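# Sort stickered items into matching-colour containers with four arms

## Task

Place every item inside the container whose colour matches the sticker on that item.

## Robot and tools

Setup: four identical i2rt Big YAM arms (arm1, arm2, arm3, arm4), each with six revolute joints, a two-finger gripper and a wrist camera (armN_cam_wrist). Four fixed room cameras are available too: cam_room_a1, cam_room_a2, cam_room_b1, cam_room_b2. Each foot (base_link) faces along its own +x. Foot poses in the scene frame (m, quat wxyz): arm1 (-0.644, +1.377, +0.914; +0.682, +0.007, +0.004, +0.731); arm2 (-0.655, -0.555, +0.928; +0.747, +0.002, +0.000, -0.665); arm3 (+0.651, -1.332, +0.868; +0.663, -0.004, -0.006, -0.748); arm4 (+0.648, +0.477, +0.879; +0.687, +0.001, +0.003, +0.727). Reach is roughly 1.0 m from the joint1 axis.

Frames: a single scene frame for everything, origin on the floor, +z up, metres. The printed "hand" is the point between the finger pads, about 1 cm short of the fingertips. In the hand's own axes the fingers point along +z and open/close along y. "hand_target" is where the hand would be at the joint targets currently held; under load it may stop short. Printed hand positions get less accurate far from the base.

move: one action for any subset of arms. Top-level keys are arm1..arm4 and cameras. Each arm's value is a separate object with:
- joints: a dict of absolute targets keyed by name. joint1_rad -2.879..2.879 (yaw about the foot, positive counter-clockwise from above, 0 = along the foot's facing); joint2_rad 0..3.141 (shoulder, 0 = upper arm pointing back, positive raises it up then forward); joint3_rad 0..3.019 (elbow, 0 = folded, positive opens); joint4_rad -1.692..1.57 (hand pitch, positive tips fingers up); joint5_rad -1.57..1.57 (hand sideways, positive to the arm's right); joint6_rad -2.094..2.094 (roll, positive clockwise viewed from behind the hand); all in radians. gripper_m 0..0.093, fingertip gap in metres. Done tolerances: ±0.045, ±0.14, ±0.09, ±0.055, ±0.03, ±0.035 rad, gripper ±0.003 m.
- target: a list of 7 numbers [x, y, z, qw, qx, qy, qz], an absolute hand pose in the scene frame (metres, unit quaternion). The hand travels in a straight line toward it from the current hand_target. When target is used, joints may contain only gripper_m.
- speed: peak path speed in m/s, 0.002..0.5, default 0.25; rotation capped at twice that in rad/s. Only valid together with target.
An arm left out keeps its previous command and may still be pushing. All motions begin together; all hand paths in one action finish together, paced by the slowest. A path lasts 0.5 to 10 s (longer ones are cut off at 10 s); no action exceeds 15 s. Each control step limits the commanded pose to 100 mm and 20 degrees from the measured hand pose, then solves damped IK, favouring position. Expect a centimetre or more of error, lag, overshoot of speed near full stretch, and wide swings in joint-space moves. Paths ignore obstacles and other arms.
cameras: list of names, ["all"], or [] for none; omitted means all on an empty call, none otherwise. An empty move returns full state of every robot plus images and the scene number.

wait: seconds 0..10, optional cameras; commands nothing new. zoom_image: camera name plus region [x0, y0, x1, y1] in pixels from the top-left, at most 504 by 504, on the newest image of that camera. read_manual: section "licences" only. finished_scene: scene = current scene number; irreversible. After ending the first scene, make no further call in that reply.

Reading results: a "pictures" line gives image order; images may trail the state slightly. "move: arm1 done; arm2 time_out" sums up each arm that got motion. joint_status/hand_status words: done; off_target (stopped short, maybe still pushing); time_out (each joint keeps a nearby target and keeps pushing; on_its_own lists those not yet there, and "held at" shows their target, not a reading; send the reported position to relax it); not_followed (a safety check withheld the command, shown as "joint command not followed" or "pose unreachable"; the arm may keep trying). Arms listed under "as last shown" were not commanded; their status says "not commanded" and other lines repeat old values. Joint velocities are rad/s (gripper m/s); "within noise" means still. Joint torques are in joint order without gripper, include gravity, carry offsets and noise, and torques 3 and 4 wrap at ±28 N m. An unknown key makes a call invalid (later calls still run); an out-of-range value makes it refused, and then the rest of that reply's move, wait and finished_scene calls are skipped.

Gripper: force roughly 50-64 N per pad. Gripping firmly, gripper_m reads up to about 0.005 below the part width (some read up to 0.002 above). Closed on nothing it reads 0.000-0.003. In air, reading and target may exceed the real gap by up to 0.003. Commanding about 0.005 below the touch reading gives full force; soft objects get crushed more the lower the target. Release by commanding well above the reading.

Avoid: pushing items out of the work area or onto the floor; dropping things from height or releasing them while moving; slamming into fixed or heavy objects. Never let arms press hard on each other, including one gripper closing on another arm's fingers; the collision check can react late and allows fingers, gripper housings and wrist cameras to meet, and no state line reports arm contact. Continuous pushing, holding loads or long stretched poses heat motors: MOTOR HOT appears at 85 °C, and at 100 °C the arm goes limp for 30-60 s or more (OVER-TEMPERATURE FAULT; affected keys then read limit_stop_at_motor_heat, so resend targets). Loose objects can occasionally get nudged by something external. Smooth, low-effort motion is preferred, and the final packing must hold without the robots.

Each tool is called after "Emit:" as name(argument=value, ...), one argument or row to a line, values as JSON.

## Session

Emit:
move(
  arm1={"joints":{"joint1_rad":1.5,"joint2_rad":1.3,"joint3_rad":1.7,"joint4_rad":-1.4,"joint5_rad":0,"joint6_rad":0,"gripper_m":0.093}},
  arm2={"joints":{"joint1_rad":-1.5,"joint2_rad":1.3,"joint3_rad":1.7,"joint4_rad":-1.4,"joint5_rad":0,"joint6_rad":0,"gripper_m":0.093}},
  arm3={"joints":{"joint1_rad":1.5,"joint2_rad":1.3,"joint3_rad":1.7,"joint4_rad":-1.4,"joint5_rad":0,"joint6_rad":0,"gripper_m":0.093}},
  arm4={"joints":{"joint1_rad":-1.5,"joint2_rad":1.3,"joint3_rad":1.7,"joint4_rad":-1.4,"joint5_rad":0,"joint6_rad":0,"gripper_m":0.093}},
  cameras=["all"],
)

Scene clock: 1.87 s.
Joint torques (N m): arm1=[-1.96 -7.18 13.82 0.94 0.06 -0.11] | arm2=[0.97 -12.69 12.55 1.26 -0.01 -0.09] | arm3=[1.67 -10.34 10.76 1.03 0.1 -0.11] | arm4=[0.67 -10.81 11.1 0.68 0.09 0.18]
Motor temperatures (°C): arm1=[20 23 28 23 21 21 21] | arm2=[23 24 27 22 22 20 23] | arm3=[24 23 24 23 24 23 23] | arm4=[22 22 24 22 24 21 24]
Heat: arm1: hottest joint3_rad 28 °C; arm2: hottest joint3_rad 27 °C; arm3: hottest joint1_rad 24 °C; arm4: hottest joint3_rad 24 °C.
move: arm1 done; arm2 done; arm3 done; arm4 done
Joint velocities: within noise
arm1.joint_positions: joint1_rad=+1.503 joint2_rad=+1.300 joint3_rad=+1.667 joint4_rad=-1.391 joint5_rad=-0.001 joint6_rad=+0.007 gripper_m=+0.09306
arm1.joint_status: all done
arm1.hand: x=-1.1083 y=+1.3758 z=+1.3601 quat_wxyz=(+0.000, +0.961, -0.002, -0.278) (m; scene frame)
arm1.hand_target: x=-1.1084 y=+1.3776 z=+1.3749 quat_wxyz=(-0.002, +0.957, -0.001, -0.289) (m; scene frame)
arm1.hand_status: not commanded
arm2.joint_positions: joint1_rad=-1.502 joint2_rad=+1.309 joint3_rad=+1.682 joint4_rad=-1.386 joint5_rad=+0.000 joint6_rad=+0.015 gripper_m=+0.09310
arm2.joint_status: all done
arm2.hand: x=-1.1240 y=-0.6444 z=+1.3695 quat_wxyz=(-0.026, -0.958, -0.083, +0.273) (m; scene frame)
arm2.hand_target: x=-1.1195 y=-0.6443 z=+1.3806 quat_wxyz=(-0.025, -0.956, -0.090, +0.279) (m; scene frame)
arm2.hand_status: not commanded
arm3.joint_positions: joint1_rad=+1.494 joint2_rad=+1.293 joint3_rad=+1.681 joint4_rad=-1.399 joint5_rad=-0.001 joint6_rad=+0.006 gripper_m=+0.09306
arm3.joint_status: all done
arm3.hand: x=+1.1100 y=-1.4175 z=+1.3169 quat_wxyz=(-0.276, -0.095, -0.956, +0.032) (m; scene frame)
arm3.hand_target: x=+1.1136 y=-1.4157 z=+1.3226 quat_wxyz=(-0.281, -0.090, -0.955, +0.033) (m; scene frame)
arm3.hand_status: not commanded
arm4.joint_positions: joint1_rad=-1.502 joint2_rad=+1.296 joint3_rad=+1.667 joint4_rad=-1.394 joint5_rad=+0.000 joint6_rad=-0.012 gripper_m=+0.09311
arm4.joint_status: all done
arm4.hand: x=+1.1158 y=+0.5370 z=+1.3168 quat_wxyz=(-0.268, +0.066, -0.961, -0.014) (m; scene frame)
arm4.hand_target: x=+1.1182 y=+0.5382 z=+1.3302 quat_wxyz=(-0.279, +0.061, -0.958, -0.016) (m; scene frame)
arm4.hand_status: not commanded
pictures: arm1_cam_wrist, arm2_cam_wrist, arm3_cam_wrist, arm4_cam_wrist, cam_room_a1, cam_room_a2, cam_room_b1, cam_room_b2
Images, in order (width x height): arm1_cam_wrist 672x504, arm2_cam_wrist 672x504, arm3_cam_wrist 672x504, arm4_cam_wrist 672x504, cam_room_a1 672x504, cam_room_a2 672x504, cam_room_b1 672x504, cam_room_b2 672x504.

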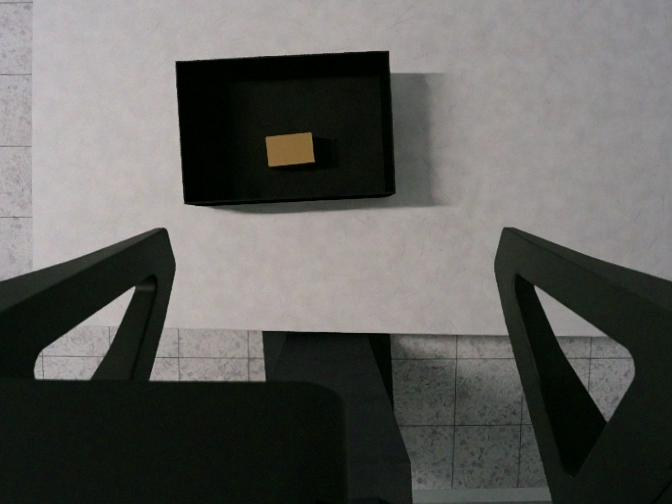

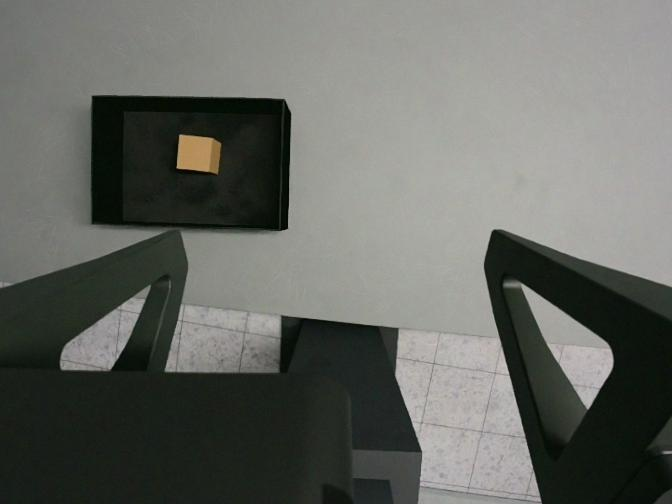

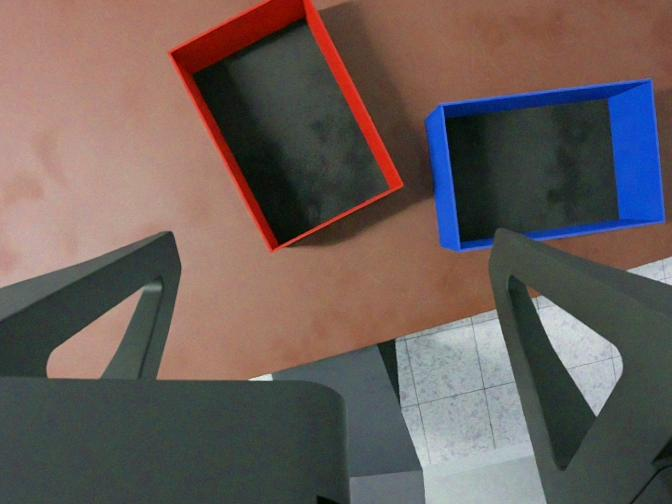

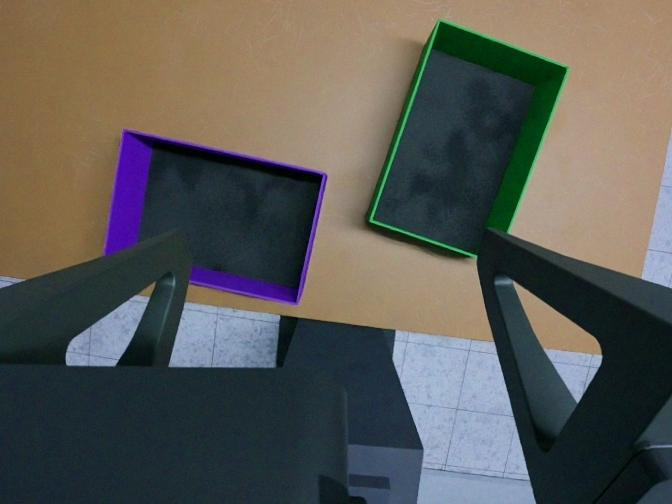

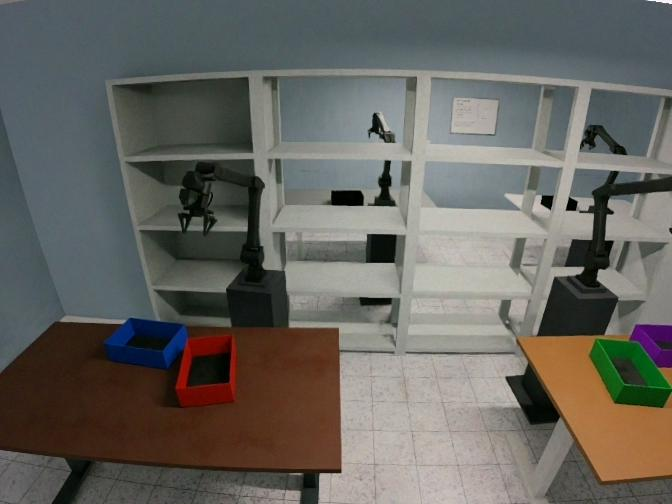

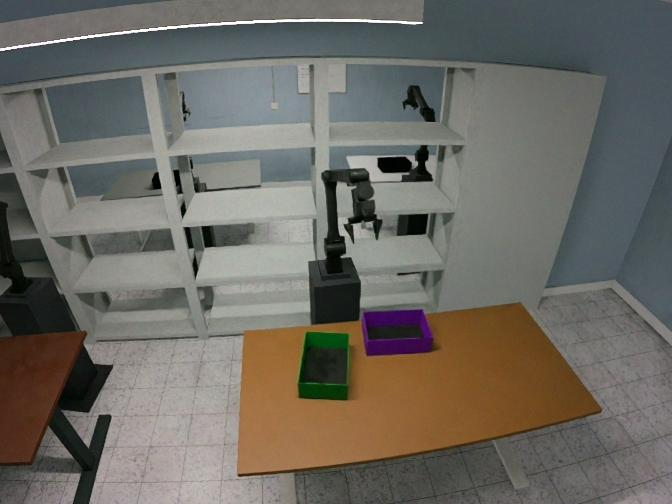

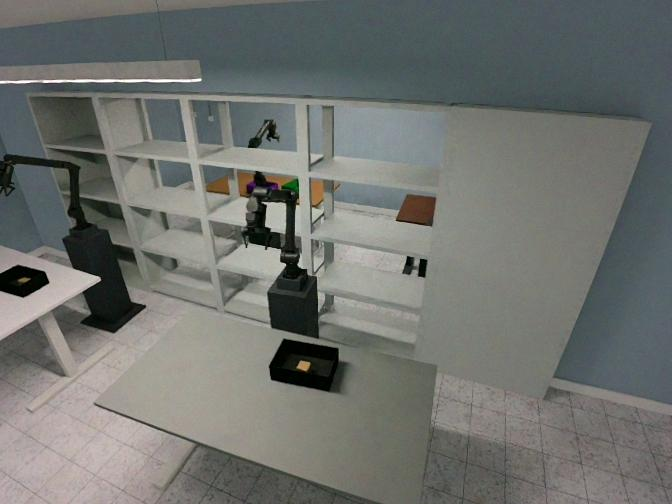

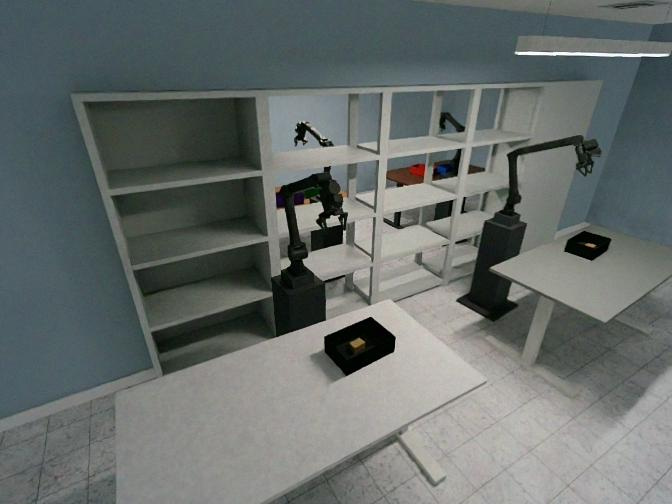

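Emit:
zoom_image(
  camera="arm1_cam_wrist",
  region=[240, 100, 340, 200],
)

Emit:
zoom_image(
  camera="arm2_cam_wrist",
  region=[150, 105, 250, 205],
)

Emit:
zoom_image(
  camera="cam_room_b2",
  region=[315, 305, 405, 385],
)

Emit:
zoom_image(
  camera="cam_room_b1",
  region=[260, 330, 350, 400],
)

Emit:
zoom_image(
  camera="cam_room_b2",
  region=[555, 225, 625, 275],
)

Emit:
zoom_image(
  camera="cam_room_b1",
  region=[0, 255, 60, 305],
)

Scaled by 5.040.

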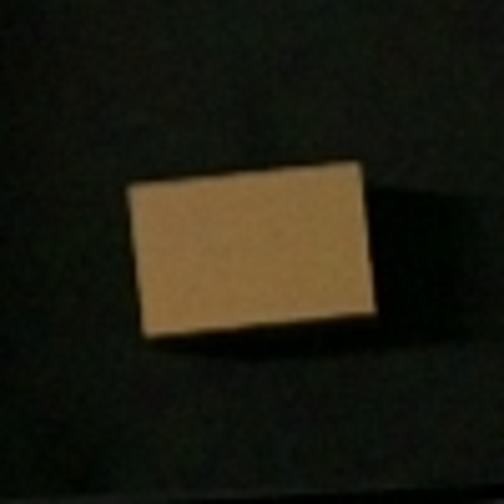

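Scaled by 5.040.

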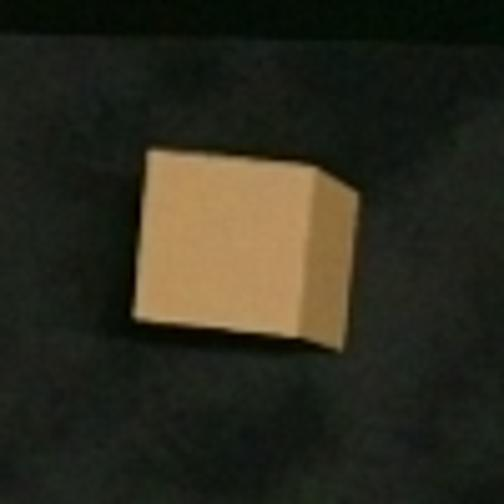

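Scaled by 5.600.

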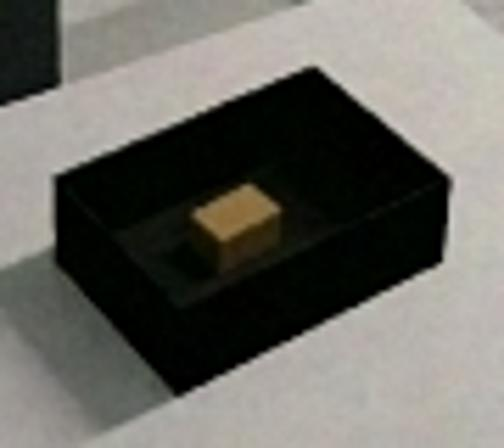

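Scaled by 5.600.

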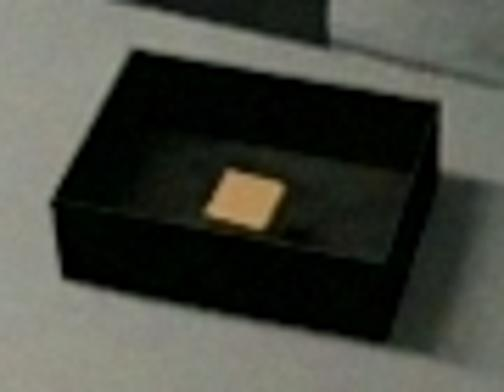

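Scaled by 7.200.

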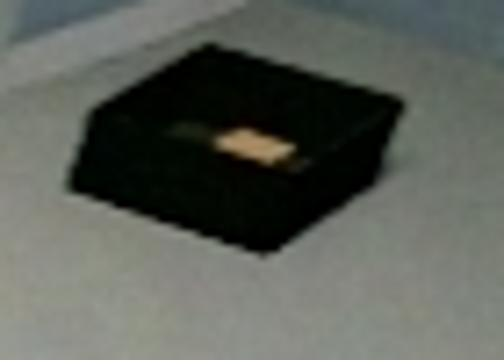

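Scaled by 8.400.

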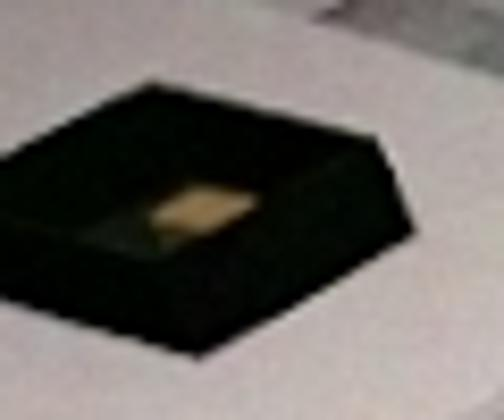

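Emit:
move(
  arm1={"target":[-1.243,1.305,0.98,-0.01265,-0.9690,-0.0507,0.2416],"speed":0.3},
  arm2={"target":[-1.210,-0.902,0.98,0.0100,0.9752,0.0451,-0.2162],"speed":0.3},
  cameras=["arm1_cam_wrist","arm2_cam_wrist"],
)

Scene clock: 66.83 s.
Joint torques (N m): arm1=[-1.2 -13.92 10.52 1.76 -0.02 0.11] | arm2=[0.67 -20.25 14.04 1.96 0.38 0.21] | arm3=[1.49 -10.17 10.76 1.05 0.11 -0.11] | arm4=[0.97 -11.22 10.99 0.66 0.11 0.15]
Motor temperatures (°C): arm1=[20 24 33 23 21 21 21] | arm2=[23 25 32 22 22 20 23] | arm3=[24 24 28 23 24 23 23] | arm4=[22 22 36 22 24 21 24]
Heat: arm1: hottest joint3_rad 33 °C; arm2: hottest joint3_rad 32 °C; arm3: hottest joint3_rad 28 °C; arm4: hottest joint3_rad 36 °C.
move: arm1 off_target; arm2 off_target
Joint velocities: within noise
arm1.joint_positions: joint1_rad=+1.615 joint2_rad=+1.799 joint3_rad=+1.205 joint4_rad=-0.538 joint5_rad=+0.005 joint6_rad=+0.010 gripper_m=+0.09306
arm1.joint_status: not commanded
arm1.hand: x=-1.2349 y=+1.3116 z=+0.9690 quat_wxyz=(+0.009, +0.973, +0.050, -0.225) (m; scene frame)
arm1.hand_target: x=-1.2427 y=+1.3050 z=+0.9801 quat_wxyz=(+0.013, +0.969, +0.051, -0.241) (m; scene frame)
arm1.hand_status: off_target (0.015 m and 2.0 deg from the pose sent, 0.409 m and 7.5 deg at the start)
arm2.joint_positions: joint1_rad=-1.073 joint2_rad=+1.933 joint3_rad=+1.403 joint4_rad=-0.712 joint5_rad=+0.207 joint6_rad=+0.467 gripper_m=+0.09310
arm2.joint_status: not commanded
arm2.hand: x=-1.1888 y=-0.8881 z=+0.9619 quat_wxyz=(+0.005, -0.980, -0.056, +0.191) (m; scene frame)
arm2.hand_target: x=-1.2088 y=-0.9013 z=+0.9810 quat_wxyz=(-0.010, -0.975, -0.045, +0.216) (m; scene frame)
arm2.hand_status: off_target (0.031 m and 3.7 deg from the pose sent, 0.475 m and 8.2 deg at the start)
arm3, arm4: as last shown
pictures: arm1_cam_wrist, arm2_cam_wrist
Images, in order (width x height): arm1_cam_wrist 672x504, arm2_cam_wrist 672x504.

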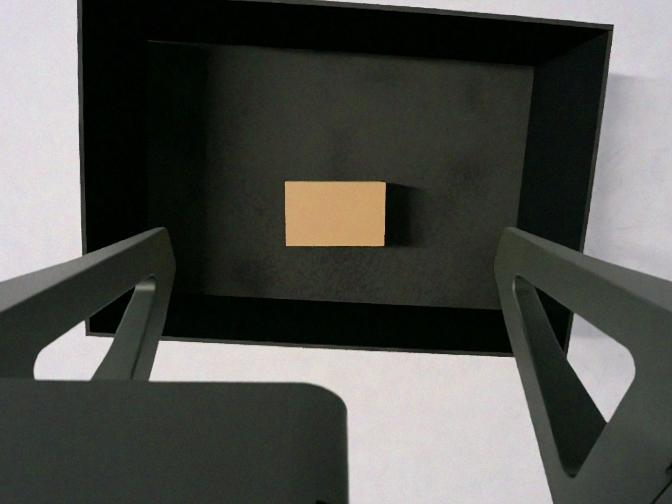

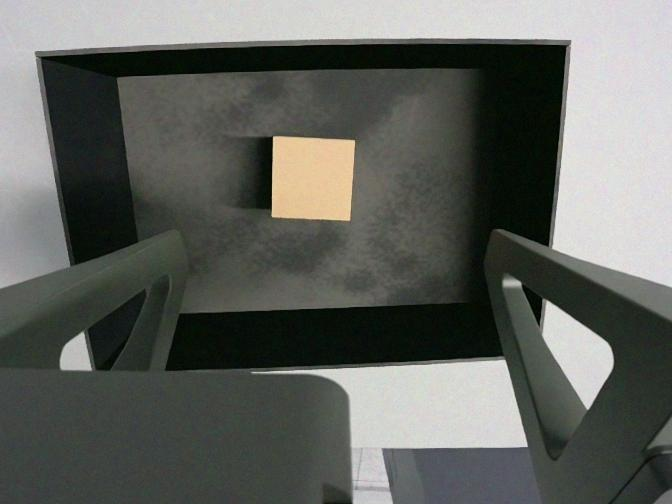

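Emit:
move(
  arm1={"target":[-1.233,1.307,0.83,-0.01265,-0.9690,-0.0507,0.2416],"speed":0.25},
  arm2={"target":[-1.208,-0.908,0.84,0.0085,0.9755,0.0384,-0.2162],"speed":0.25},
  cameras=["arm1_cam_wrist","arm2_cam_wrist"],
)

Scene clock: 86.20 s.
Joint torques (N m): arm1=[-1.38 -15.44 7.61 1.58 -0.08 0.12] | arm2=[1.61 -21.13 8.46 2.14 0.39 0.21] | arm3=[1.44 -10.29 10.77 1.07 0.1 -0.1] | arm4=[1.03 -10.87 11.11 0.69 0.07 0.18]
Motor temperatures (°C): arm1=[20 25 34 23 21 21 21] | arm2=[23 26 34 22 22 20 23] | arm3=[24 24 28 23 24 23 23] | arm4=[22 23 38 22 24 21 24]
Heat: arm1: hottest joint3_rad 34 °C; arm2: hottest joint3_rad 34 °C; arm3: hottest joint3_rad 28 °C; arm4: hottest joint3_rad 38 °C.
move: arm1 off_target; arm2 done
Joint velocities: within noise
arm1.joint_positions: joint1_rad=+1.615 joint2_rad=+2.050 joint3_rad=+1.092 joint4_rad=-0.171 joint5_rad=+0.005 joint6_rad=+0.010 gripper_m=+0.09306
arm1.joint_status: not commanded
arm1.hand: x=-1.2240 y=+1.3135 z=+0.8212 quat_wxyz=(+0.009, +0.973, +0.050, -0.226) (m; scene frame)
arm1.hand_target: x=-1.2328 y=+1.3070 z=+0.8301 quat_wxyz=(+0.013, +0.969, +0.051, -0.241) (m; scene frame)
arm1.hand_status: off_target (0.014 m and 1.9 deg from the pose sent, 0.139 m and 2.0 deg at the start)
arm2.joint_positions: joint1_rad=-1.071 joint2_rad=+2.150 joint3_rad=+1.394 joint4_rad=-0.435 joint5_rad=+0.217 joint6_rad=+0.491 gripper_m=+0.09310
arm2.joint_status: not commanded
arm2.hand: x=-1.2107 y=-0.9028 z=+0.8479 quat_wxyz=(-0.007, -0.976, -0.041, +0.215) (m; scene frame)
arm2.hand_target: x=-1.2078 y=-0.9078 z=+0.8400 quat_wxyz=(-0.008, -0.976, -0.039, +0.216) (m; scene frame)
arm2.hand_status: done (0.010 m and 0.4 deg from the pose sent, 0.125 m and 3.9 deg at the start)
arm3, arm4: as last shown
pictures: arm1_cam_wrist, arm2_cam_wrist
Images, in order (width x height): arm1_cam_wrist 672x504, arm2_cam_wrist 672x504.

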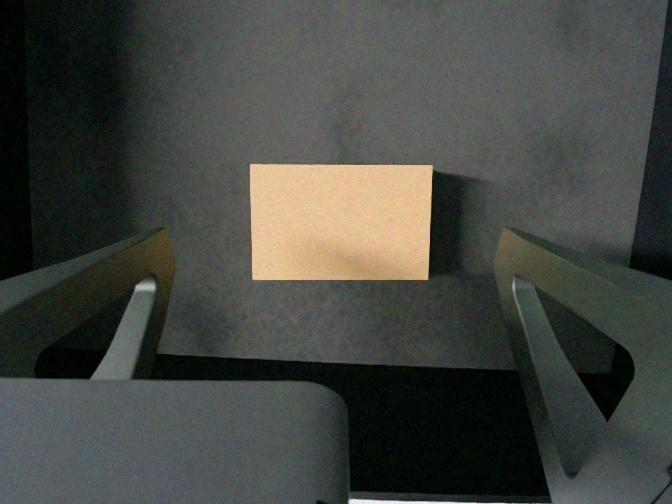

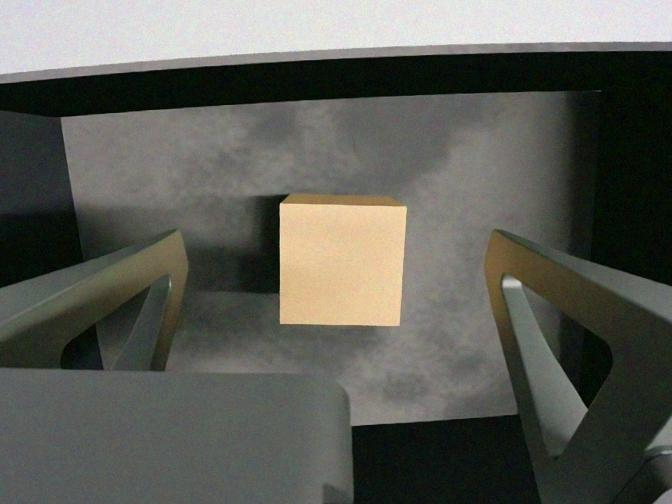

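Emit:
move(
  arm1={"target":[-1.232,1.309,0.79,-0.01265,-0.9690,-0.0507,0.2416],"speed":0.15},
  arm2={"target":[-1.180,-0.903,0.81,0.0085,0.9755,0.0384,-0.2162],"speed":0.15},
)

Scene clock: 96.27 s.
Joint torques (N m): arm1=[-1.55 -14.97 7.01 1.74 -0.06 0.07] | arm2=[1.2 -19.14 7.28 2.18 0.39 0.22] | arm3=[1.55 -10.34 10.73 1.01 0.1 -0.11] | arm4=[0.5 -10.93 11.26 0.72 0.08 0.16]
Motor temperatures (°C): arm1=[20 25 34 23 21 21 21] | arm2=[23 27 33 22 22 20 23] | arm3=[24 24 29 23 24 23 23] | arm4=[22 23 39 22 24 21 24]
Heat: arm1: hottest joint3_rad 34 °C; arm2: hottest joint3_rad 33 °C; arm3: hottest joint3_rad 29 °C; arm4: hottest joint3_rad 39 °C.
move: arm1 done; arm2 off_target
Joint velocities: within noise
arm1.joint_positions: joint1_rad=+1.615 joint2_rad=+2.126 joint3_rad=+1.092 joint4_rad=-0.084 joint5_rad=+0.004 joint6_rad=+0.010 gripper_m=+0.09306
arm1.joint_status: not commanded
arm1.hand: x=-1.2250 y=+1.3133 z=+0.7881 quat_wxyz=(+0.010, +0.971, +0.050, -0.232) (m; scene frame)
arm1.hand_target: x=-1.2318 y=+1.3090 z=+0.7902 quat_wxyz=(+0.013, +0.969, +0.051, -0.242) (m; scene frame)
arm1.hand_status: done (0.008 m and 1.2 deg from the pose sent, 0.032 m and 1.8 deg at the start)
arm2.joint_positions: joint1_rad=-1.044 joint2_rad=+2.150 joint3_rad=+1.311 joint4_rad=-0.339 joint5_rad=+0.225 joint6_rad=+0.512 gripper_m=+0.09310
arm2.joint_status: not commanded
arm2.hand: x=-1.1862 y=-0.9042 z=+0.8272 quat_wxyz=(-0.012, -0.974, -0.042, +0.222) (m; scene frame)
arm2.hand_target: x=-1.1797 y=-0.9027 z=+0.8104 quat_wxyz=(-0.008, -0.976, -0.039, +0.216) (m; scene frame)
arm2.hand_status: off_target (0.018 m and 0.9 deg from the pose sent, 0.049 m and 0.4 deg at the start)
arm3, arm4: as last shown
pictures: none

Emit:
move(
  arm1={"target":[-1.233,1.310,0.75,-0.01265,-0.9690,-0.0507,0.2416],"speed":0.12},
  arm2={"target":[-1.183,-0.898,0.757,0.0085,0.9755,0.0384,-0.2162],"speed":0.12},
  cameras=["arm1_cam_wrist","arm2_cam_wrist"],
)

Scene clock: 101.33 s.
Joint torques (N m): arm1=[-1.9 -13.22 7.79 1.59 0.01 0.01] | arm2=[0.44 -20.25 7.62 2.14 0.23 0.13] | arm3=[1.55 -10.34 10.73 1.02 0.09 -0.11] | arm4=[0.79 -11.05 11.18 0.64 0.1 0.16]
Motor temperatures (°C): arm1=[20 25 33 23 21 21 21] | arm2=[23 27 33 22 22 20 23] | arm3=[24 24 29 23 24 23 23] | arm4=[22 23 39 22 24 21 24]
Heat: arm1: hottest joint3_rad 33 °C; arm2: hottest joint3_rad 33 °C; arm3: hottest joint3_rad 29 °C; arm4: hottest joint3_rad 39 °C.
move: arm1 off_target; arm2 done
Joint velocities: within noise
arm1.joint_positions: joint1_rad=+1.615 joint2_rad=+2.209 joint3_rad=+1.093 joint4_rad=-0.004 joint5_rad=+0.003 joint6_rad=+0.014 gripper_m=+0.09306
arm1.joint_status: not commanded
arm1.hand: x=-1.2207 y=+1.3137 z=+0.7506 quat_wxyz=(+0.011, +0.972, +0.048, -0.231) (m; scene frame)
arm1.hand_target: x=-1.2326 y=+1.3100 z=+0.7503 quat_wxyz=(+0.013, +0.969, +0.051, -0.242) (m; scene frame)
arm1.hand_status: off_target (0.013 m and 1.3 deg from the pose sent, 0.039 m and 1.2 deg at the start)
arm2.joint_positions: joint1_rad=-1.044 joint2_rad=+2.264 joint3_rad=+1.311 joint4_rad=-0.241 joint5_rad=+0.225 joint6_rad=+0.512 gripper_m=+0.09310
arm2.joint_status: not commanded
arm2.hand: x=-1.1799 y=-0.8993 z=+0.7662 quat_wxyz=(-0.008, -0.976, -0.043, +0.215) (m; scene frame)
arm2.hand_target: x=-1.1828 y=-0.8979 z=+0.7572 quat_wxyz=(-0.008, -0.976, -0.038, +0.216) (m; scene frame)
arm2.hand_status: done (0.010 m and 0.6 deg from the pose sent, 0.071 m and 0.9 deg at the start)
arm3, arm4: as last shown
pictures: arm1_cam_wrist, arm2_cam_wrist
Images, in order (width x height): arm1_cam_wrist 672x504, arm2_cam_wrist 672x504.

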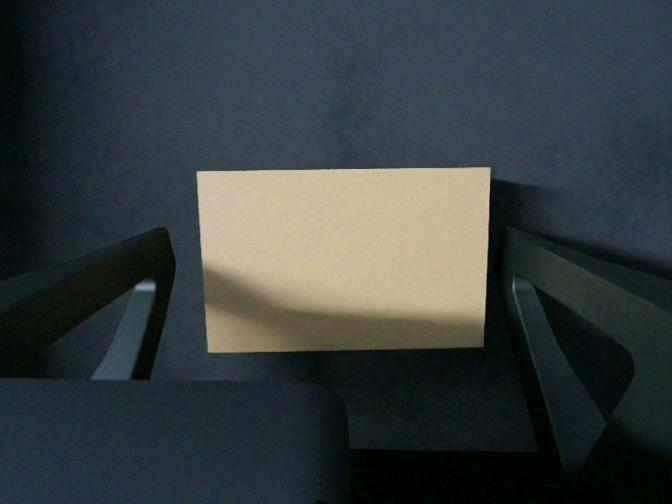

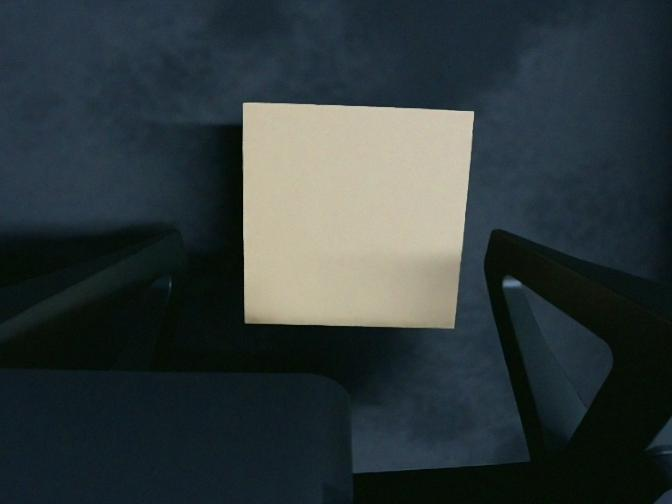

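Emit:
move(
  arm1={"joints":{"gripper_m":0.058}},
  arm2={"target":[-1.184,-0.893,0.742,0.0085,0.9755,0.0384,-0.2162],"speed":0.12},
)

Emit:
move(
  arm1={"target":[-1.20,1.309,1.06,-0.01265,-0.9690,-0.0507,0.2416],"speed":0.25},
  arm2={"joints":{"gripper_m":0.045}},
  cameras=["arm2_cam_wrist"],
)

Scene clock: 109.23 s.
Joint torques (N m): arm1=[-1.67 -13.27 7.82 1.62 0.01 0.01] | arm2=[0.09 -18.96 7.46 2.19 0.09 0.05] | arm3=[1.55 -10.4 10.73 1.06 0.1 -0.11] | arm4=[0.97 -10.81 11 0.64 0.1 0.16]
Motor temperatures (°C): arm1=[20 25 33 23 21 21 21] | arm2=[23 27 32 22 22 20 23] | arm3=[24 24 29 23 24 23 23] | arm4=[22 23 39 22 24 21 24]
Heat: arm1: hottest joint3_rad 33 °C; arm2: hottest joint3_rad 32 °C; arm3: hottest joint3_rad 29 °C; arm4: hottest joint3_rad 39 °C.
move: arm1 off_target; arm2 off_target
Joint velocities: within noise
arm1.joint_positions: joint1_rad=+1.615 joint2_rad=+2.209 joint3_rad=+1.093 joint4_rad=-0.004 joint5_rad=+0.003 joint6_rad=+0.014 gripper_m=+0.06900
arm1.joint_status: gripper_m off_target (ended at +0.06903, target +0.05800)
arm1.hand: x=-1.2207 y=+1.3137 z=+0.7506 quat_wxyz=(+0.011, +0.972, +0.048, -0.231) (m; scene frame)
arm1.hand_target: x=-1.2326 y=+1.3100 z=+0.7503 quat_wxyz=(+0.013, +0.969, +0.051, -0.241) (m; scene frame)
arm1.hand_status: not commanded
arm2.joint_positions: joint1_rad=-1.047 joint2_rad=+2.280 joint3_rad=+1.311 joint4_rad=-0.211 joint5_rad=+0.225 joint6_rad=+0.512 gripper_m=+0.09310
arm2.joint_status: not commanded
arm2.hand: x=-1.1828 y=-0.8991 z=+0.7597 quat_wxyz=(-0.011, -0.974, -0.041, +0.221) (m; scene frame)
arm2.hand_target: x=-1.1834 y=-0.8927 z=+0.7425 quat_wxyz=(-0.009, -0.976, -0.038, +0.216) (m; scene frame)
arm2.hand_status: off_target (0.019 m and 0.7 deg from the pose sent, 0.025 m and 0.6 deg at the start)
arm3, arm4: as last shown
pictures: none

Scene clock: 111.23 s.
Joint torques (N m): arm1=[-0.97 -11.4 14.69 0.77 0.1 0.12] | arm2=[-0.03 -19.02 7.46 2.17 0.15 0.05] | arm3=[1.61 -10.17 10.78 1.05 0.1 -0.1] | arm4=[0.79 -10.87 11.15 0.57 0.09 0.13]
Motor temperatures (°C): arm1=[20 25 33 23 21 21 21] | arm2=[23 27 32 22 22 20 23] | arm3=[24 24 29 23 24 23 23] | arm4=[22 23 39 22 24 21 24]
Heat: arm1: hottest joint3_rad 33 °C; arm2: hottest joint3_rad 32 °C; arm3: hottest joint3_rad 29 °C; arm4: hottest joint3_rad 39 °C.
move: arm1 off_target; arm2 off_target
Joint velocities: within noise
arm1.joint_positions: joint1_rad=+1.615 joint2_rad=+1.593 joint3_rad=+1.140 joint4_rad=-0.686 joint5_rad=+0.003 joint6_rad=+0.014 gripper_m=+0.06900
arm1.joint_status: not commanded
arm1.hand: x=-1.1837 y=+1.3167 z=+1.0375 quat_wxyz=(+0.010, +0.974, +0.048, -0.221) (m; scene frame)
arm1.hand_target: x=-1.1989 y=+1.3091 z=+1.0602 quat_wxyz=(+0.013, +0.969, +0.051, -0.242) (m; scene frame)
arm1.hand_status: off_target (0.029 m and 2.4 deg from the pose sent, 0.310 m and 1.3 deg at the start)
arm2.joint_positions: joint1_rad=-1.047 joint2_rad=+2.280 joint3_rad=+1.311 joint4_rad=-0.210 joint5_rad=+0.224 joint6_rad=+0.512 gripper_m=+0.05302
arm2.joint_status: gripper_m off_target (ended at +0.05305, target +0.04500)
arm2.hand: x=-1.1828 y=-0.8994 z=+0.7597 quat_wxyz=(-0.012, -0.974, -0.041, +0.221) (m; scene frame)
arm2.hand_target: x=-1.1834 y=-0.8927 z=+0.7425 quat_wxyz=(-0.009, -0.976, -0.038, +0.216) (m; scene frame)
arm2.hand_status: not commanded
arm3, arm4: as last shown
pictures: arm2_cam_wrist
Images, in order (width x height): arm2_cam_wrist 672x504.

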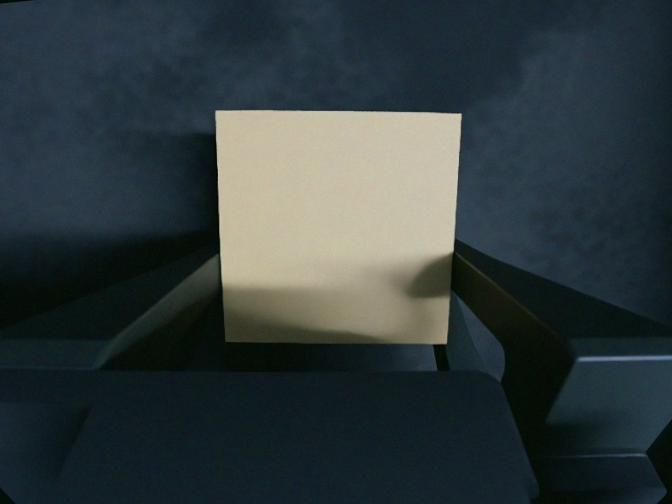

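Emit:
move(
  arm1={"joints":{"joint1_rad":1.6,"joint2_rad":0.9,"joint3_rad":1.4,"joint4_rad":-0.5,"joint5_rad":0,"joint6_rad":0}},
  arm2={"target":[-1.165,-0.892,1.06,0.0085,0.9755,0.0384,-0.2162],"speed":0.25},
  cameras=["cam_room_b1","cam_room_b2","arm2_cam_wrist"],
)

Scene clock: 119.43 s.
Joint torques (N m): arm1=[-2.9 -2.49 12.04 1.98 -0.03 -0.04] | arm2=[1.38 -18.37 14.19 0.91 0.41 0.2] | arm3=[1.67 -10.11 10.73 1.05 0.1 -0.11] | arm4=[0.56 -10.52 11.21 0.61 0.09 0.15]
Motor temperatures (°C): arm1=[20 25 33 23 21 21 22] | arm2=[23 27 31 22 22 20 23] | arm3=[24 24 29 23 24 23 23] | arm4=[22 23 40 22 24 21 24]
Heat: arm1: hottest joint3_rad 33 °C; arm2: hottest joint3_rad 31 °C; arm3: hottest joint3_rad 29 °C; arm4: hottest joint3_rad 40 °C.
move: arm1 done; arm2 off_target
Joint velocities: within noise
arm1.joint_positions: joint1_rad=+1.612 joint2_rad=+0.909 joint3_rad=+1.388 joint4_rad=-0.505 joint5_rad=+0.002 joint6_rad=+0.008 gripper_m=+0.06900
arm1.joint_status: all done
arm1.hand: x=-1.0611 y=+1.3293 z=+1.5608 quat_wxyz=(+0.039, +0.710, +0.037, -0.702) (m; scene frame)
arm1.hand_target: x=-1.0545 y=+1.3346 z=+1.5729 quat_wxyz=(+0.033, +0.701, +0.036, -0.712) (m; scene frame)
arm1.hand_status: not commanded
arm2.joint_positions: joint1_rad=-1.047 joint2_rad=+1.755 joint3_rad=+1.368 joint4_rad=-0.835 joint5_rad=+0.224 joint6_rad=+0.513 gripper_m=+0.05302
arm2.joint_status: not commanded
arm2.hand: x=-1.1559 y=-0.8798 z=+1.0434 quat_wxyz=(+0.000, -0.978, -0.043, +0.204) (m; scene frame)
arm2.hand_target: x=-1.1643 y=-0.8916 z=+1.0601 quat_wxyz=(-0.009, -0.976, -0.039, +0.216) (m; scene frame)
arm2.hand_status: off_target (0.023 m and 1.8 deg from the pose sent, 0.301 m and 0.8 deg at the start)
arm3, arm4: as last shown
pictures: arm2_cam_wrist, cam_room_b1, cam_room_b2
Images, in order (width x height): arm2_cam_wrist 672x504, cam_room_b1 672x504, cam_room_b2 672x504.

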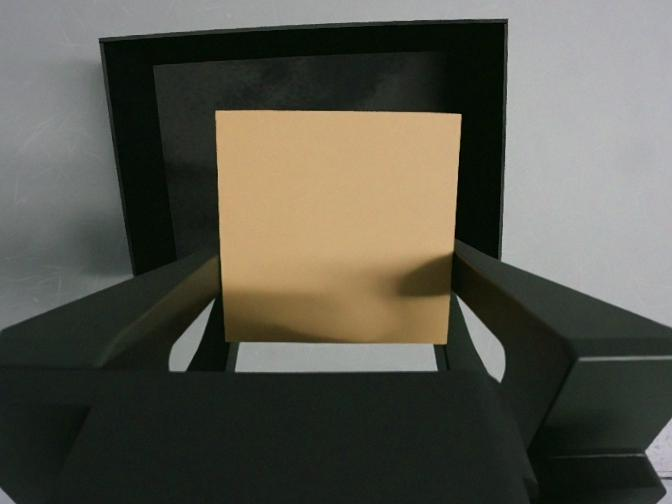

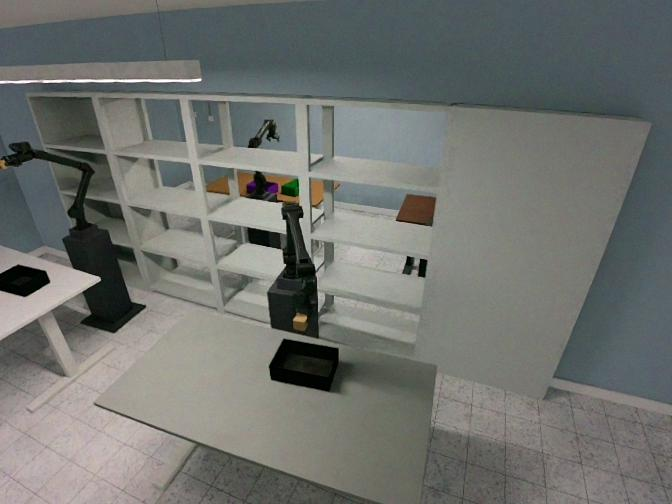

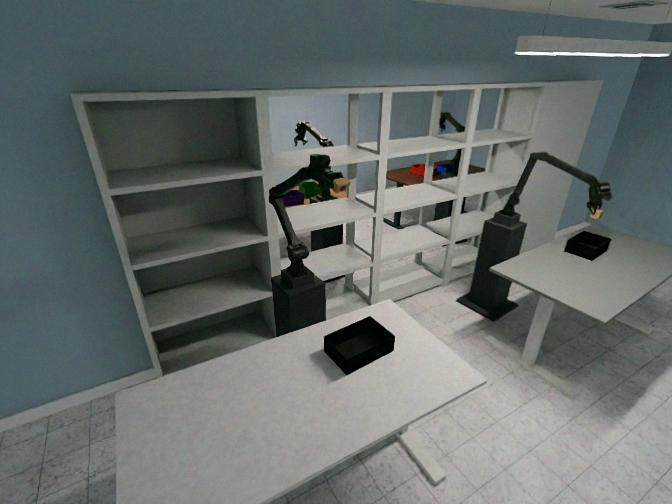

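Emit:
zoom_image(
  camera="cam_room_b1",
  region=[0, 135, 50, 185],
)

Emit:
zoom_image(
  camera="cam_room_b1",
  region=[275, 295, 325, 345],
)

Emit:
zoom_image(
  camera="cam_room_b2",
  region=[300, 150, 360, 210],
)

Emit:
zoom_image(
  camera="cam_room_b2",
  region=[570, 180, 620, 230],
)

Scaled by 10.080.

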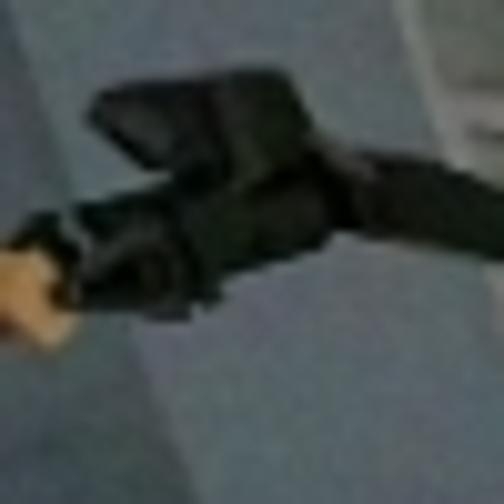

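Scaled by 10.080.

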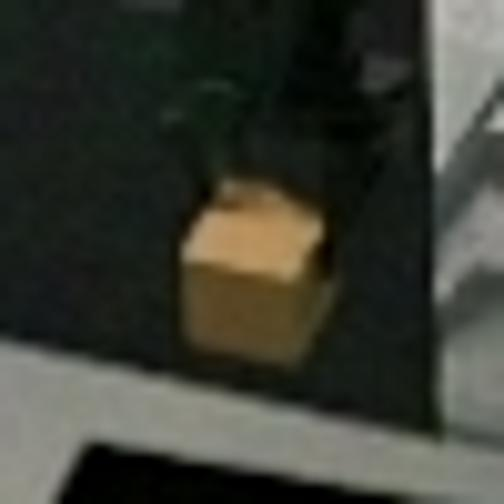

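Scaled by 8.400.

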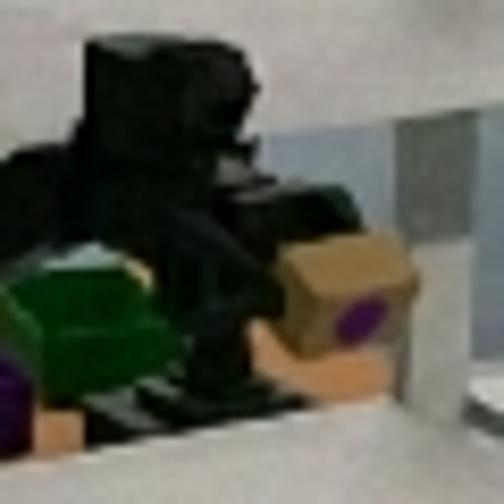

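Scaled by 10.080.

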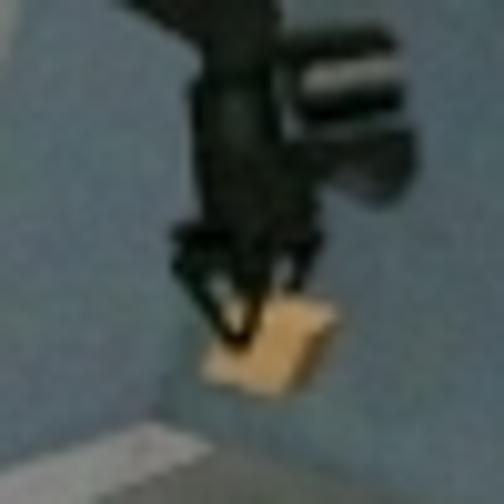

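Emit:
move(
  arm1={"joints":{"joint1_rad":0.0,"joint2_rad":0.9,"joint3_rad":1.25,"joint4_rad":-1.6}},
  arm2={"joints":{"joint1_rad":-1.2,"joint2_rad":0.9,"joint3_rad":1.4,"joint4_rad":-0.3,"joint5_rad":0,"joint6_rad":0}},
  cameras=["cam_room_b1","cam_room_b2"],
)

Scene clock: 132.03 s.
Joint torques (N m): arm1=[-2.14 -1.96 12.27 0.57 -0.06 -0.08] | arm2=[0.97 -5.36 11.71 2.66 -0.1 -0.08] | arm3=[1.32 -10.23 10.74 1.05 0.1 -0.11] | arm4=[1.2 -10.99 11.06 0.62 0.07 0.17]
Motor temperatures (°C): arm1=[20 25 34 23 21 21 22] | arm2=[23 27 33 22 22 20 24] | arm3=[24 24 29 23 24 23 23] | arm4=[22 23 40 22 24 21 24]
Heat: arm1: hottest joint3_rad 34 °C; arm2: hottest joint3_rad 33 °C; arm3: hottest joint3_rad 29 °C; arm4: hottest joint3_rad 40 °C.
move: arm1 done; arm2 done
Joint velocities: within noise
arm1.joint_positions: joint1_rad=+0.005 joint2_rad=+0.912 joint3_rad=+1.232 joint4_rad=-1.592 joint5_rad=+0.002 joint6_rad=+0.006 gripper_m=+0.06902
arm1.joint_status: all done
arm1.hand: x=-0.6579 y=+1.6552 z=+1.2698 quat_wxyz=(-0.097, +0.721, -0.676, -0.115) (m; scene frame)
arm1.hand_target: x=-0.6565 y=+1.6523 z=+1.2801 quat_wxyz=(-0.105, +0.720, -0.674, -0.123) (m; scene frame)
arm1.hand_status: not commanded
arm2.joint_positions: joint1_rad=-1.203 joint2_rad=+0.901 joint3_rad=+1.392 joint4_rad=-0.305 joint5_rad=+0.002 joint6_rad=+0.014 gripper_m=+0.05303
arm2.joint_status: all done
arm2.hand: x=-1.0290 y=-0.7528 z=+1.6223 quat_wxyz=(-0.189, -0.622, -0.149, +0.745) (m; scene frame)
arm2.hand_target: x=-1.0259 y=-0.7531 z=+1.6285 quat_wxyz=(-0.186, -0.615, -0.154, +0.750) (m; scene frame)
arm2.hand_status: not commanded
arm3.joint_positions: joint1_rad=+1.494 joint2_rad=+1.293 joint3_rad=+1.681 joint4_rad=-1.399 joint5_rad=-0.001 joint6_rad=+0.006 gripper_m=+0.09306
arm3.joint_status: not commanded
arm3.hand: x=+1.1100 y=-1.4175 z=+1.3169 quat_wxyz=(-0.276, -0.095, -0.956, +0.032) (m; scene frame)
arm3.hand_target: x=+1.1136 y=-1.4157 z=+1.3226 quat_wxyz=(-0.281, -0.090, -0.955, +0.033) (m; scene frame)
arm3.hand_status: not commanded
arm4.joint_positions: joint1_rad=-1.502 joint2_rad=+1.296 joint3_rad=+1.667 joint4_rad=-1.394 joint5_rad=+0.000 joint6_rad=-0.012 gripper_m=+0.09311
arm4.joint_status: not commanded
arm4.hand: x=+1.1158 y=+0.5370 z=+1.3168 quat_wxyz=(-0.268, +0.066, -0.961, -0.014) (m; scene frame)
arm4.hand_target: x=+1.1182 y=+0.5382 z=+1.3302 quat_wxyz=(-0.279, +0.061, -0.958, -0.016) (m; scene frame)
arm4.hand_status: not commanded
pictures: cam_room_b1, cam_room_b2
Images, in order (width x height): cam_room_b1 672x504, cam_room_b2 672x504.

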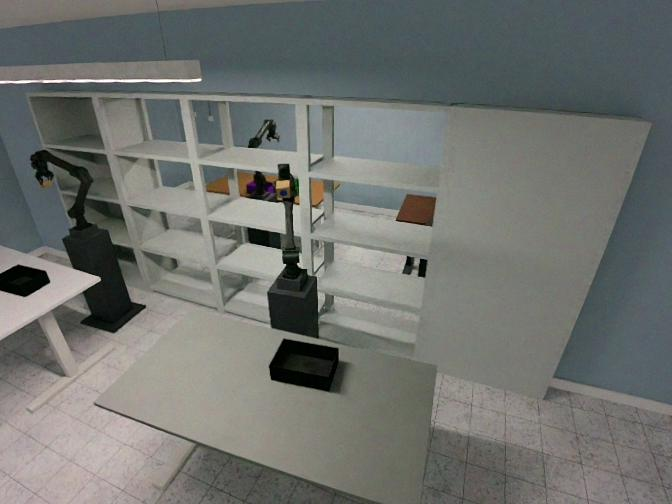

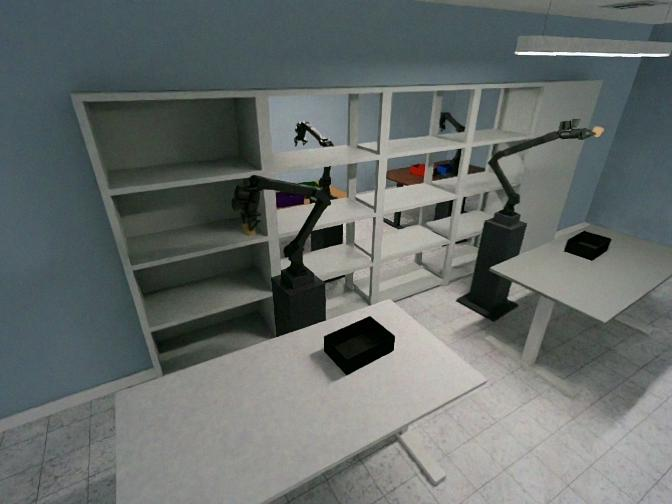

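Emit:
zoom_image(
  camera="cam_room_b1",
  region=[265, 165, 315, 215],
)

Emit:
zoom_image(
  camera="cam_room_b2",
  region=[565, 105, 615, 155],
)

Scaled by 10.080.

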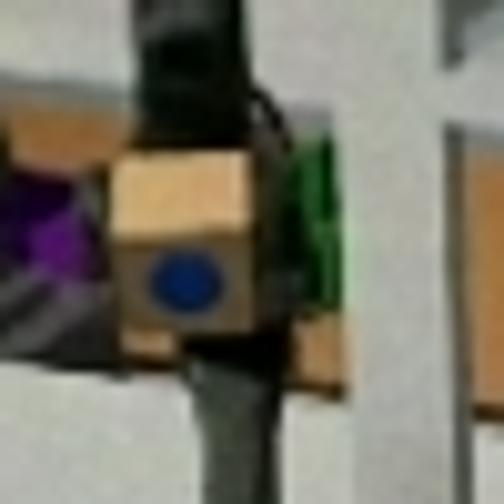

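Scaled by 10.080.

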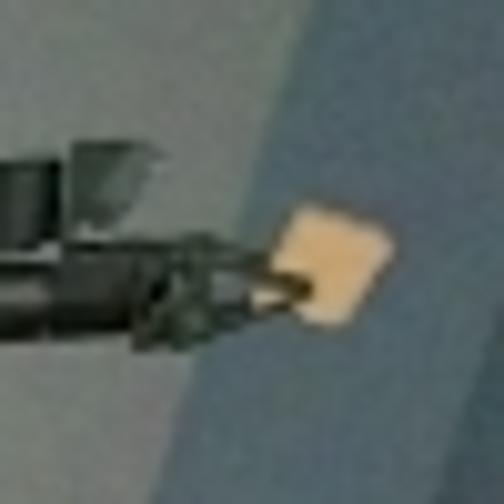

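Emit:
move(
  arm1={"joints":{"joint1_rad":-2.2}},
  arm2={"joints":{"joint1_rad":0.88,"joint2_rad":0.9,"joint3_rad":1.25,"joint4_rad":-1.6}},
  arm3={"joints":{"joint1_rad":-1.95,"joint2_rad":0.6,"joint3_rad":1.4,"joint4_rad":-1.3}},
  arm4={"joints":{"joint1_rad":0.93,"joint2_rad":0.6,"joint3_rad":1.4,"joint4_rad":-1.3}},
)

Emit:
move(
  arm1={"target":[-0.33,1.15,1.16,0.2226,0.2924,0.9274,-0.0702],"speed":0.25},
  arm2={"target":[-0.327,-0.757,1.16,0.2163,0.2686,0.9367,-0.0620],"speed":0.25},
  cameras=["arm1_cam_wrist","arm2_cam_wrist"],
)

Scene clock: 151.03 s.
Joint torques (N m): arm1=[-2.78 -2.73 12.27 0.46 -0.05 -0.01] | arm2=[0.97 -5.66 10.91 0.92 0.07 -0.05] | arm3=[0.62 1.26 7.79 2.09 -0.02 -0.11] | arm4=[1.03 2.2 7.86 1.61 0.18 0.16]
Motor temperatures (°C): arm1=[20 24 36 23 21 21 22] | arm2=[23 26 34 22 22 20 24] | arm3=[24 24 29 23 24 23 23] | arm4=[22 23 40 22 24 21 24]
Heat: arm1: hottest joint3_rad 36 °C; arm2: hottest joint3_rad 34 °C; arm3: hottest joint3_rad 29 °C; arm4: hottest joint3_rad 40 °C.
move: arm1 done; arm2 done; arm3 done; arm4 done
Joint velocities: within noise
arm1.joint_positions: joint1_rad=-2.194 joint2_rad=+0.912 joint3_rad=+1.232 joint4_rad=-1.592 joint5_rad=+0.002 joint6_rad=+0.006 gripper_m=+0.06906
arm1.joint_status: all done
arm1.hand: x=-0.4010 y=+1.2285 z=+1.2647 quat_wxyz=(-0.135, -0.274, -0.951, +0.042) (m; scene frame)
arm1.hand_target: x=-0.4040 y=+1.2290 z=+1.2751 quat_wxyz=(-0.146, -0.273, -0.950, +0.045) (m; scene frame)
arm1.hand_status: not commanded
arm2.joint_positions: joint1_rad=+0.877 joint2_rad=+0.908 joint3_rad=+1.248 joint4_rad=-1.588 joint5_rad=-0.002 joint6_rad=+0.012 gripper_m=+0.05308
arm2.joint_status: all done
arm2.hand: x=-0.4202 y=-0.7099 z=+1.2911 quat_wxyz=(-0.155, -0.286, -0.945, +0.042) (m; scene frame)
arm2.hand_target: x=-0.4237 y=-0.7070 z=+1.2931 quat_wxyz=(-0.154, -0.280, -0.947, +0.043) (m; scene frame)
arm2.hand_status: not commanded
arm3.joint_positions: joint1_rad=-1.939 joint2_rad=+0.605 joint3_rad=+1.401 joint4_rad=-1.308 joint5_rad=+0.001 joint6_rad=+0.005 gripper_m=+0.09306
arm3.joint_status: all done
arm3.hand: x=+0.4454 y=-1.2145 z=+1.4188 quat_wxyz=(+0.115, -0.838, +0.215, +0.488) (m; scene frame)
arm3.hand_target: x=+0.4475 y=-1.2127 z=+1.4212 quat_wxyz=(+0.121, -0.834, +0.216, +0.492) (m; scene frame)
arm3.hand_status: not commanded
arm4.joint_positions: joint1_rad=+0.927 joint2_rad=+0.598 joint3_rad=+1.393 joint4_rad=-1.312 joint5_rad=-0.002 joint6_rad=-0.012 gripper_m=+0.09311
arm4.joint_status: all done
arm4.hand: x=+0.4589 y=+0.6071 z=+1.4294 quat_wxyz=(-0.146, +0.828, -0.246, -0.482) (m; scene frame)
arm4.hand_target: x=+0.4577 y=+0.6072 z=+1.4351 quat_wxyz=(-0.145, +0.823, -0.249, -0.490) (m; scene frame)
arm4.hand_status: not commanded
pictures: none

Scene clock: 152.40 s.
Joint torques (N m): arm1=[-2.37 -4.07 12.16 1.77 -0.07 -0.03] | arm2=[1.44 -7.94 11.11 2.43 0.16 0.07] | arm3=[0.62 1.2 7.8 2.03 -0.02 -0.1] | arm4=[1.03 2.08 7.64 1.69 0.16 0.12]
Motor temperatures (°C): arm1=[20 24 36 23 21 21 22] | arm2=[23 26 34 22 22 20 24] | arm3=[24 24 29 23 24 23 23] | arm4=[22 23 40 22 24 21 24]
Heat: arm1: hottest joint3_rad 36 °C; arm2: hottest joint3_rad 34 °C; arm3: hottest joint3_rad 29 °C; arm4: hottest joint3_rad 40 °C.
move: arm1 off_target; arm2 done
Joint velocities: within noise
arm1.joint_positions: joint1_rad=-2.268 joint2_rad=+1.038 joint3_rad=+0.973 joint4_rad=-1.051 joint5_rad=-0.017 joint6_rad=-0.014 gripper_m=+0.06906
arm1.joint_status: not commanded
arm1.hand: x=-0.3328 y=+1.1563 z=+1.1520 quat_wxyz=(-0.209, -0.293, -0.931, +0.064) (m; scene frame)
arm1.hand_target: x=-0.3302 y=+1.1501 z=+1.1601 quat_wxyz=(-0.223, -0.293, -0.927, +0.070) (m; scene frame)
arm1.hand_status: off_target (0.011 m and 1.8 deg from the pose sent, 0.149 m and 11.1 deg at the start)
arm2.joint_positions: joint1_rad=+0.901 joint2_rad=+1.060 joint3_rad=+0.962 joint4_rad=-1.034 joint5_rad=+0.006 joint6_rad=+0.012 gripper_m=+0.05308
arm2.joint_status: not commanded
arm2.hand: x=-0.3316 y=-0.7575 z=+1.1601 quat_wxyz=(-0.209, -0.273, -0.937, +0.059) (m; scene frame)
arm2.hand_target: x=-0.3271 y=-0.7570 z=+1.1601 quat_wxyz=(-0.216, -0.269, -0.937, +0.062) (m; scene frame)
arm2.hand_status: done (0.005 m and 1.0 deg from the pose sent, 0.168 m and 7.7 deg at the start)
arm3, arm4: as last shown
pictures: arm1_cam_wrist, arm2_cam_wrist
Images, in order (width x height): arm1_cam_wrist 672x504, arm2_cam_wrist 672x504.

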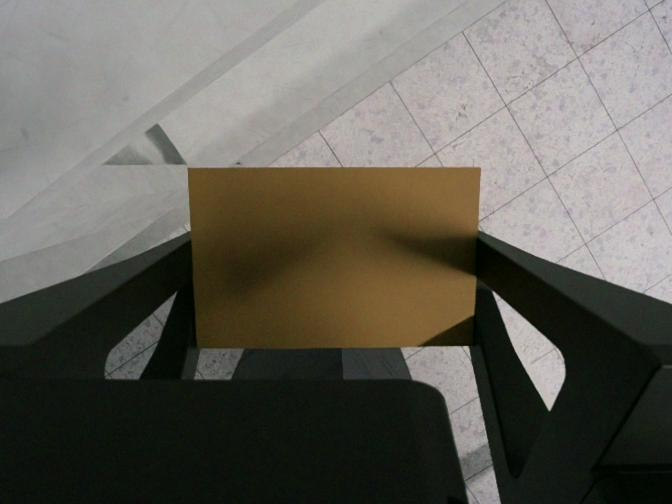

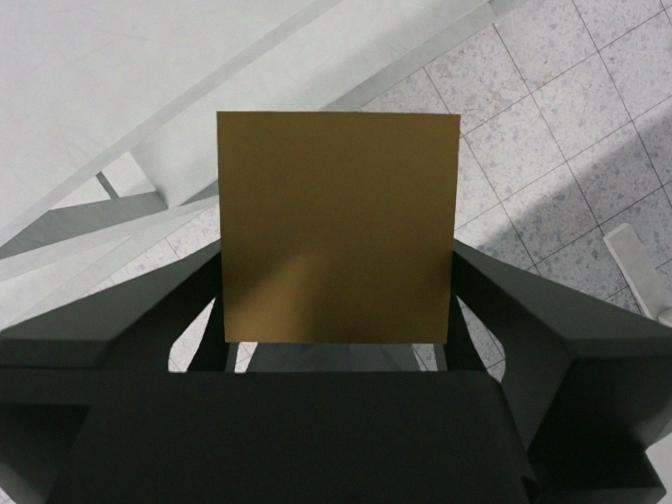

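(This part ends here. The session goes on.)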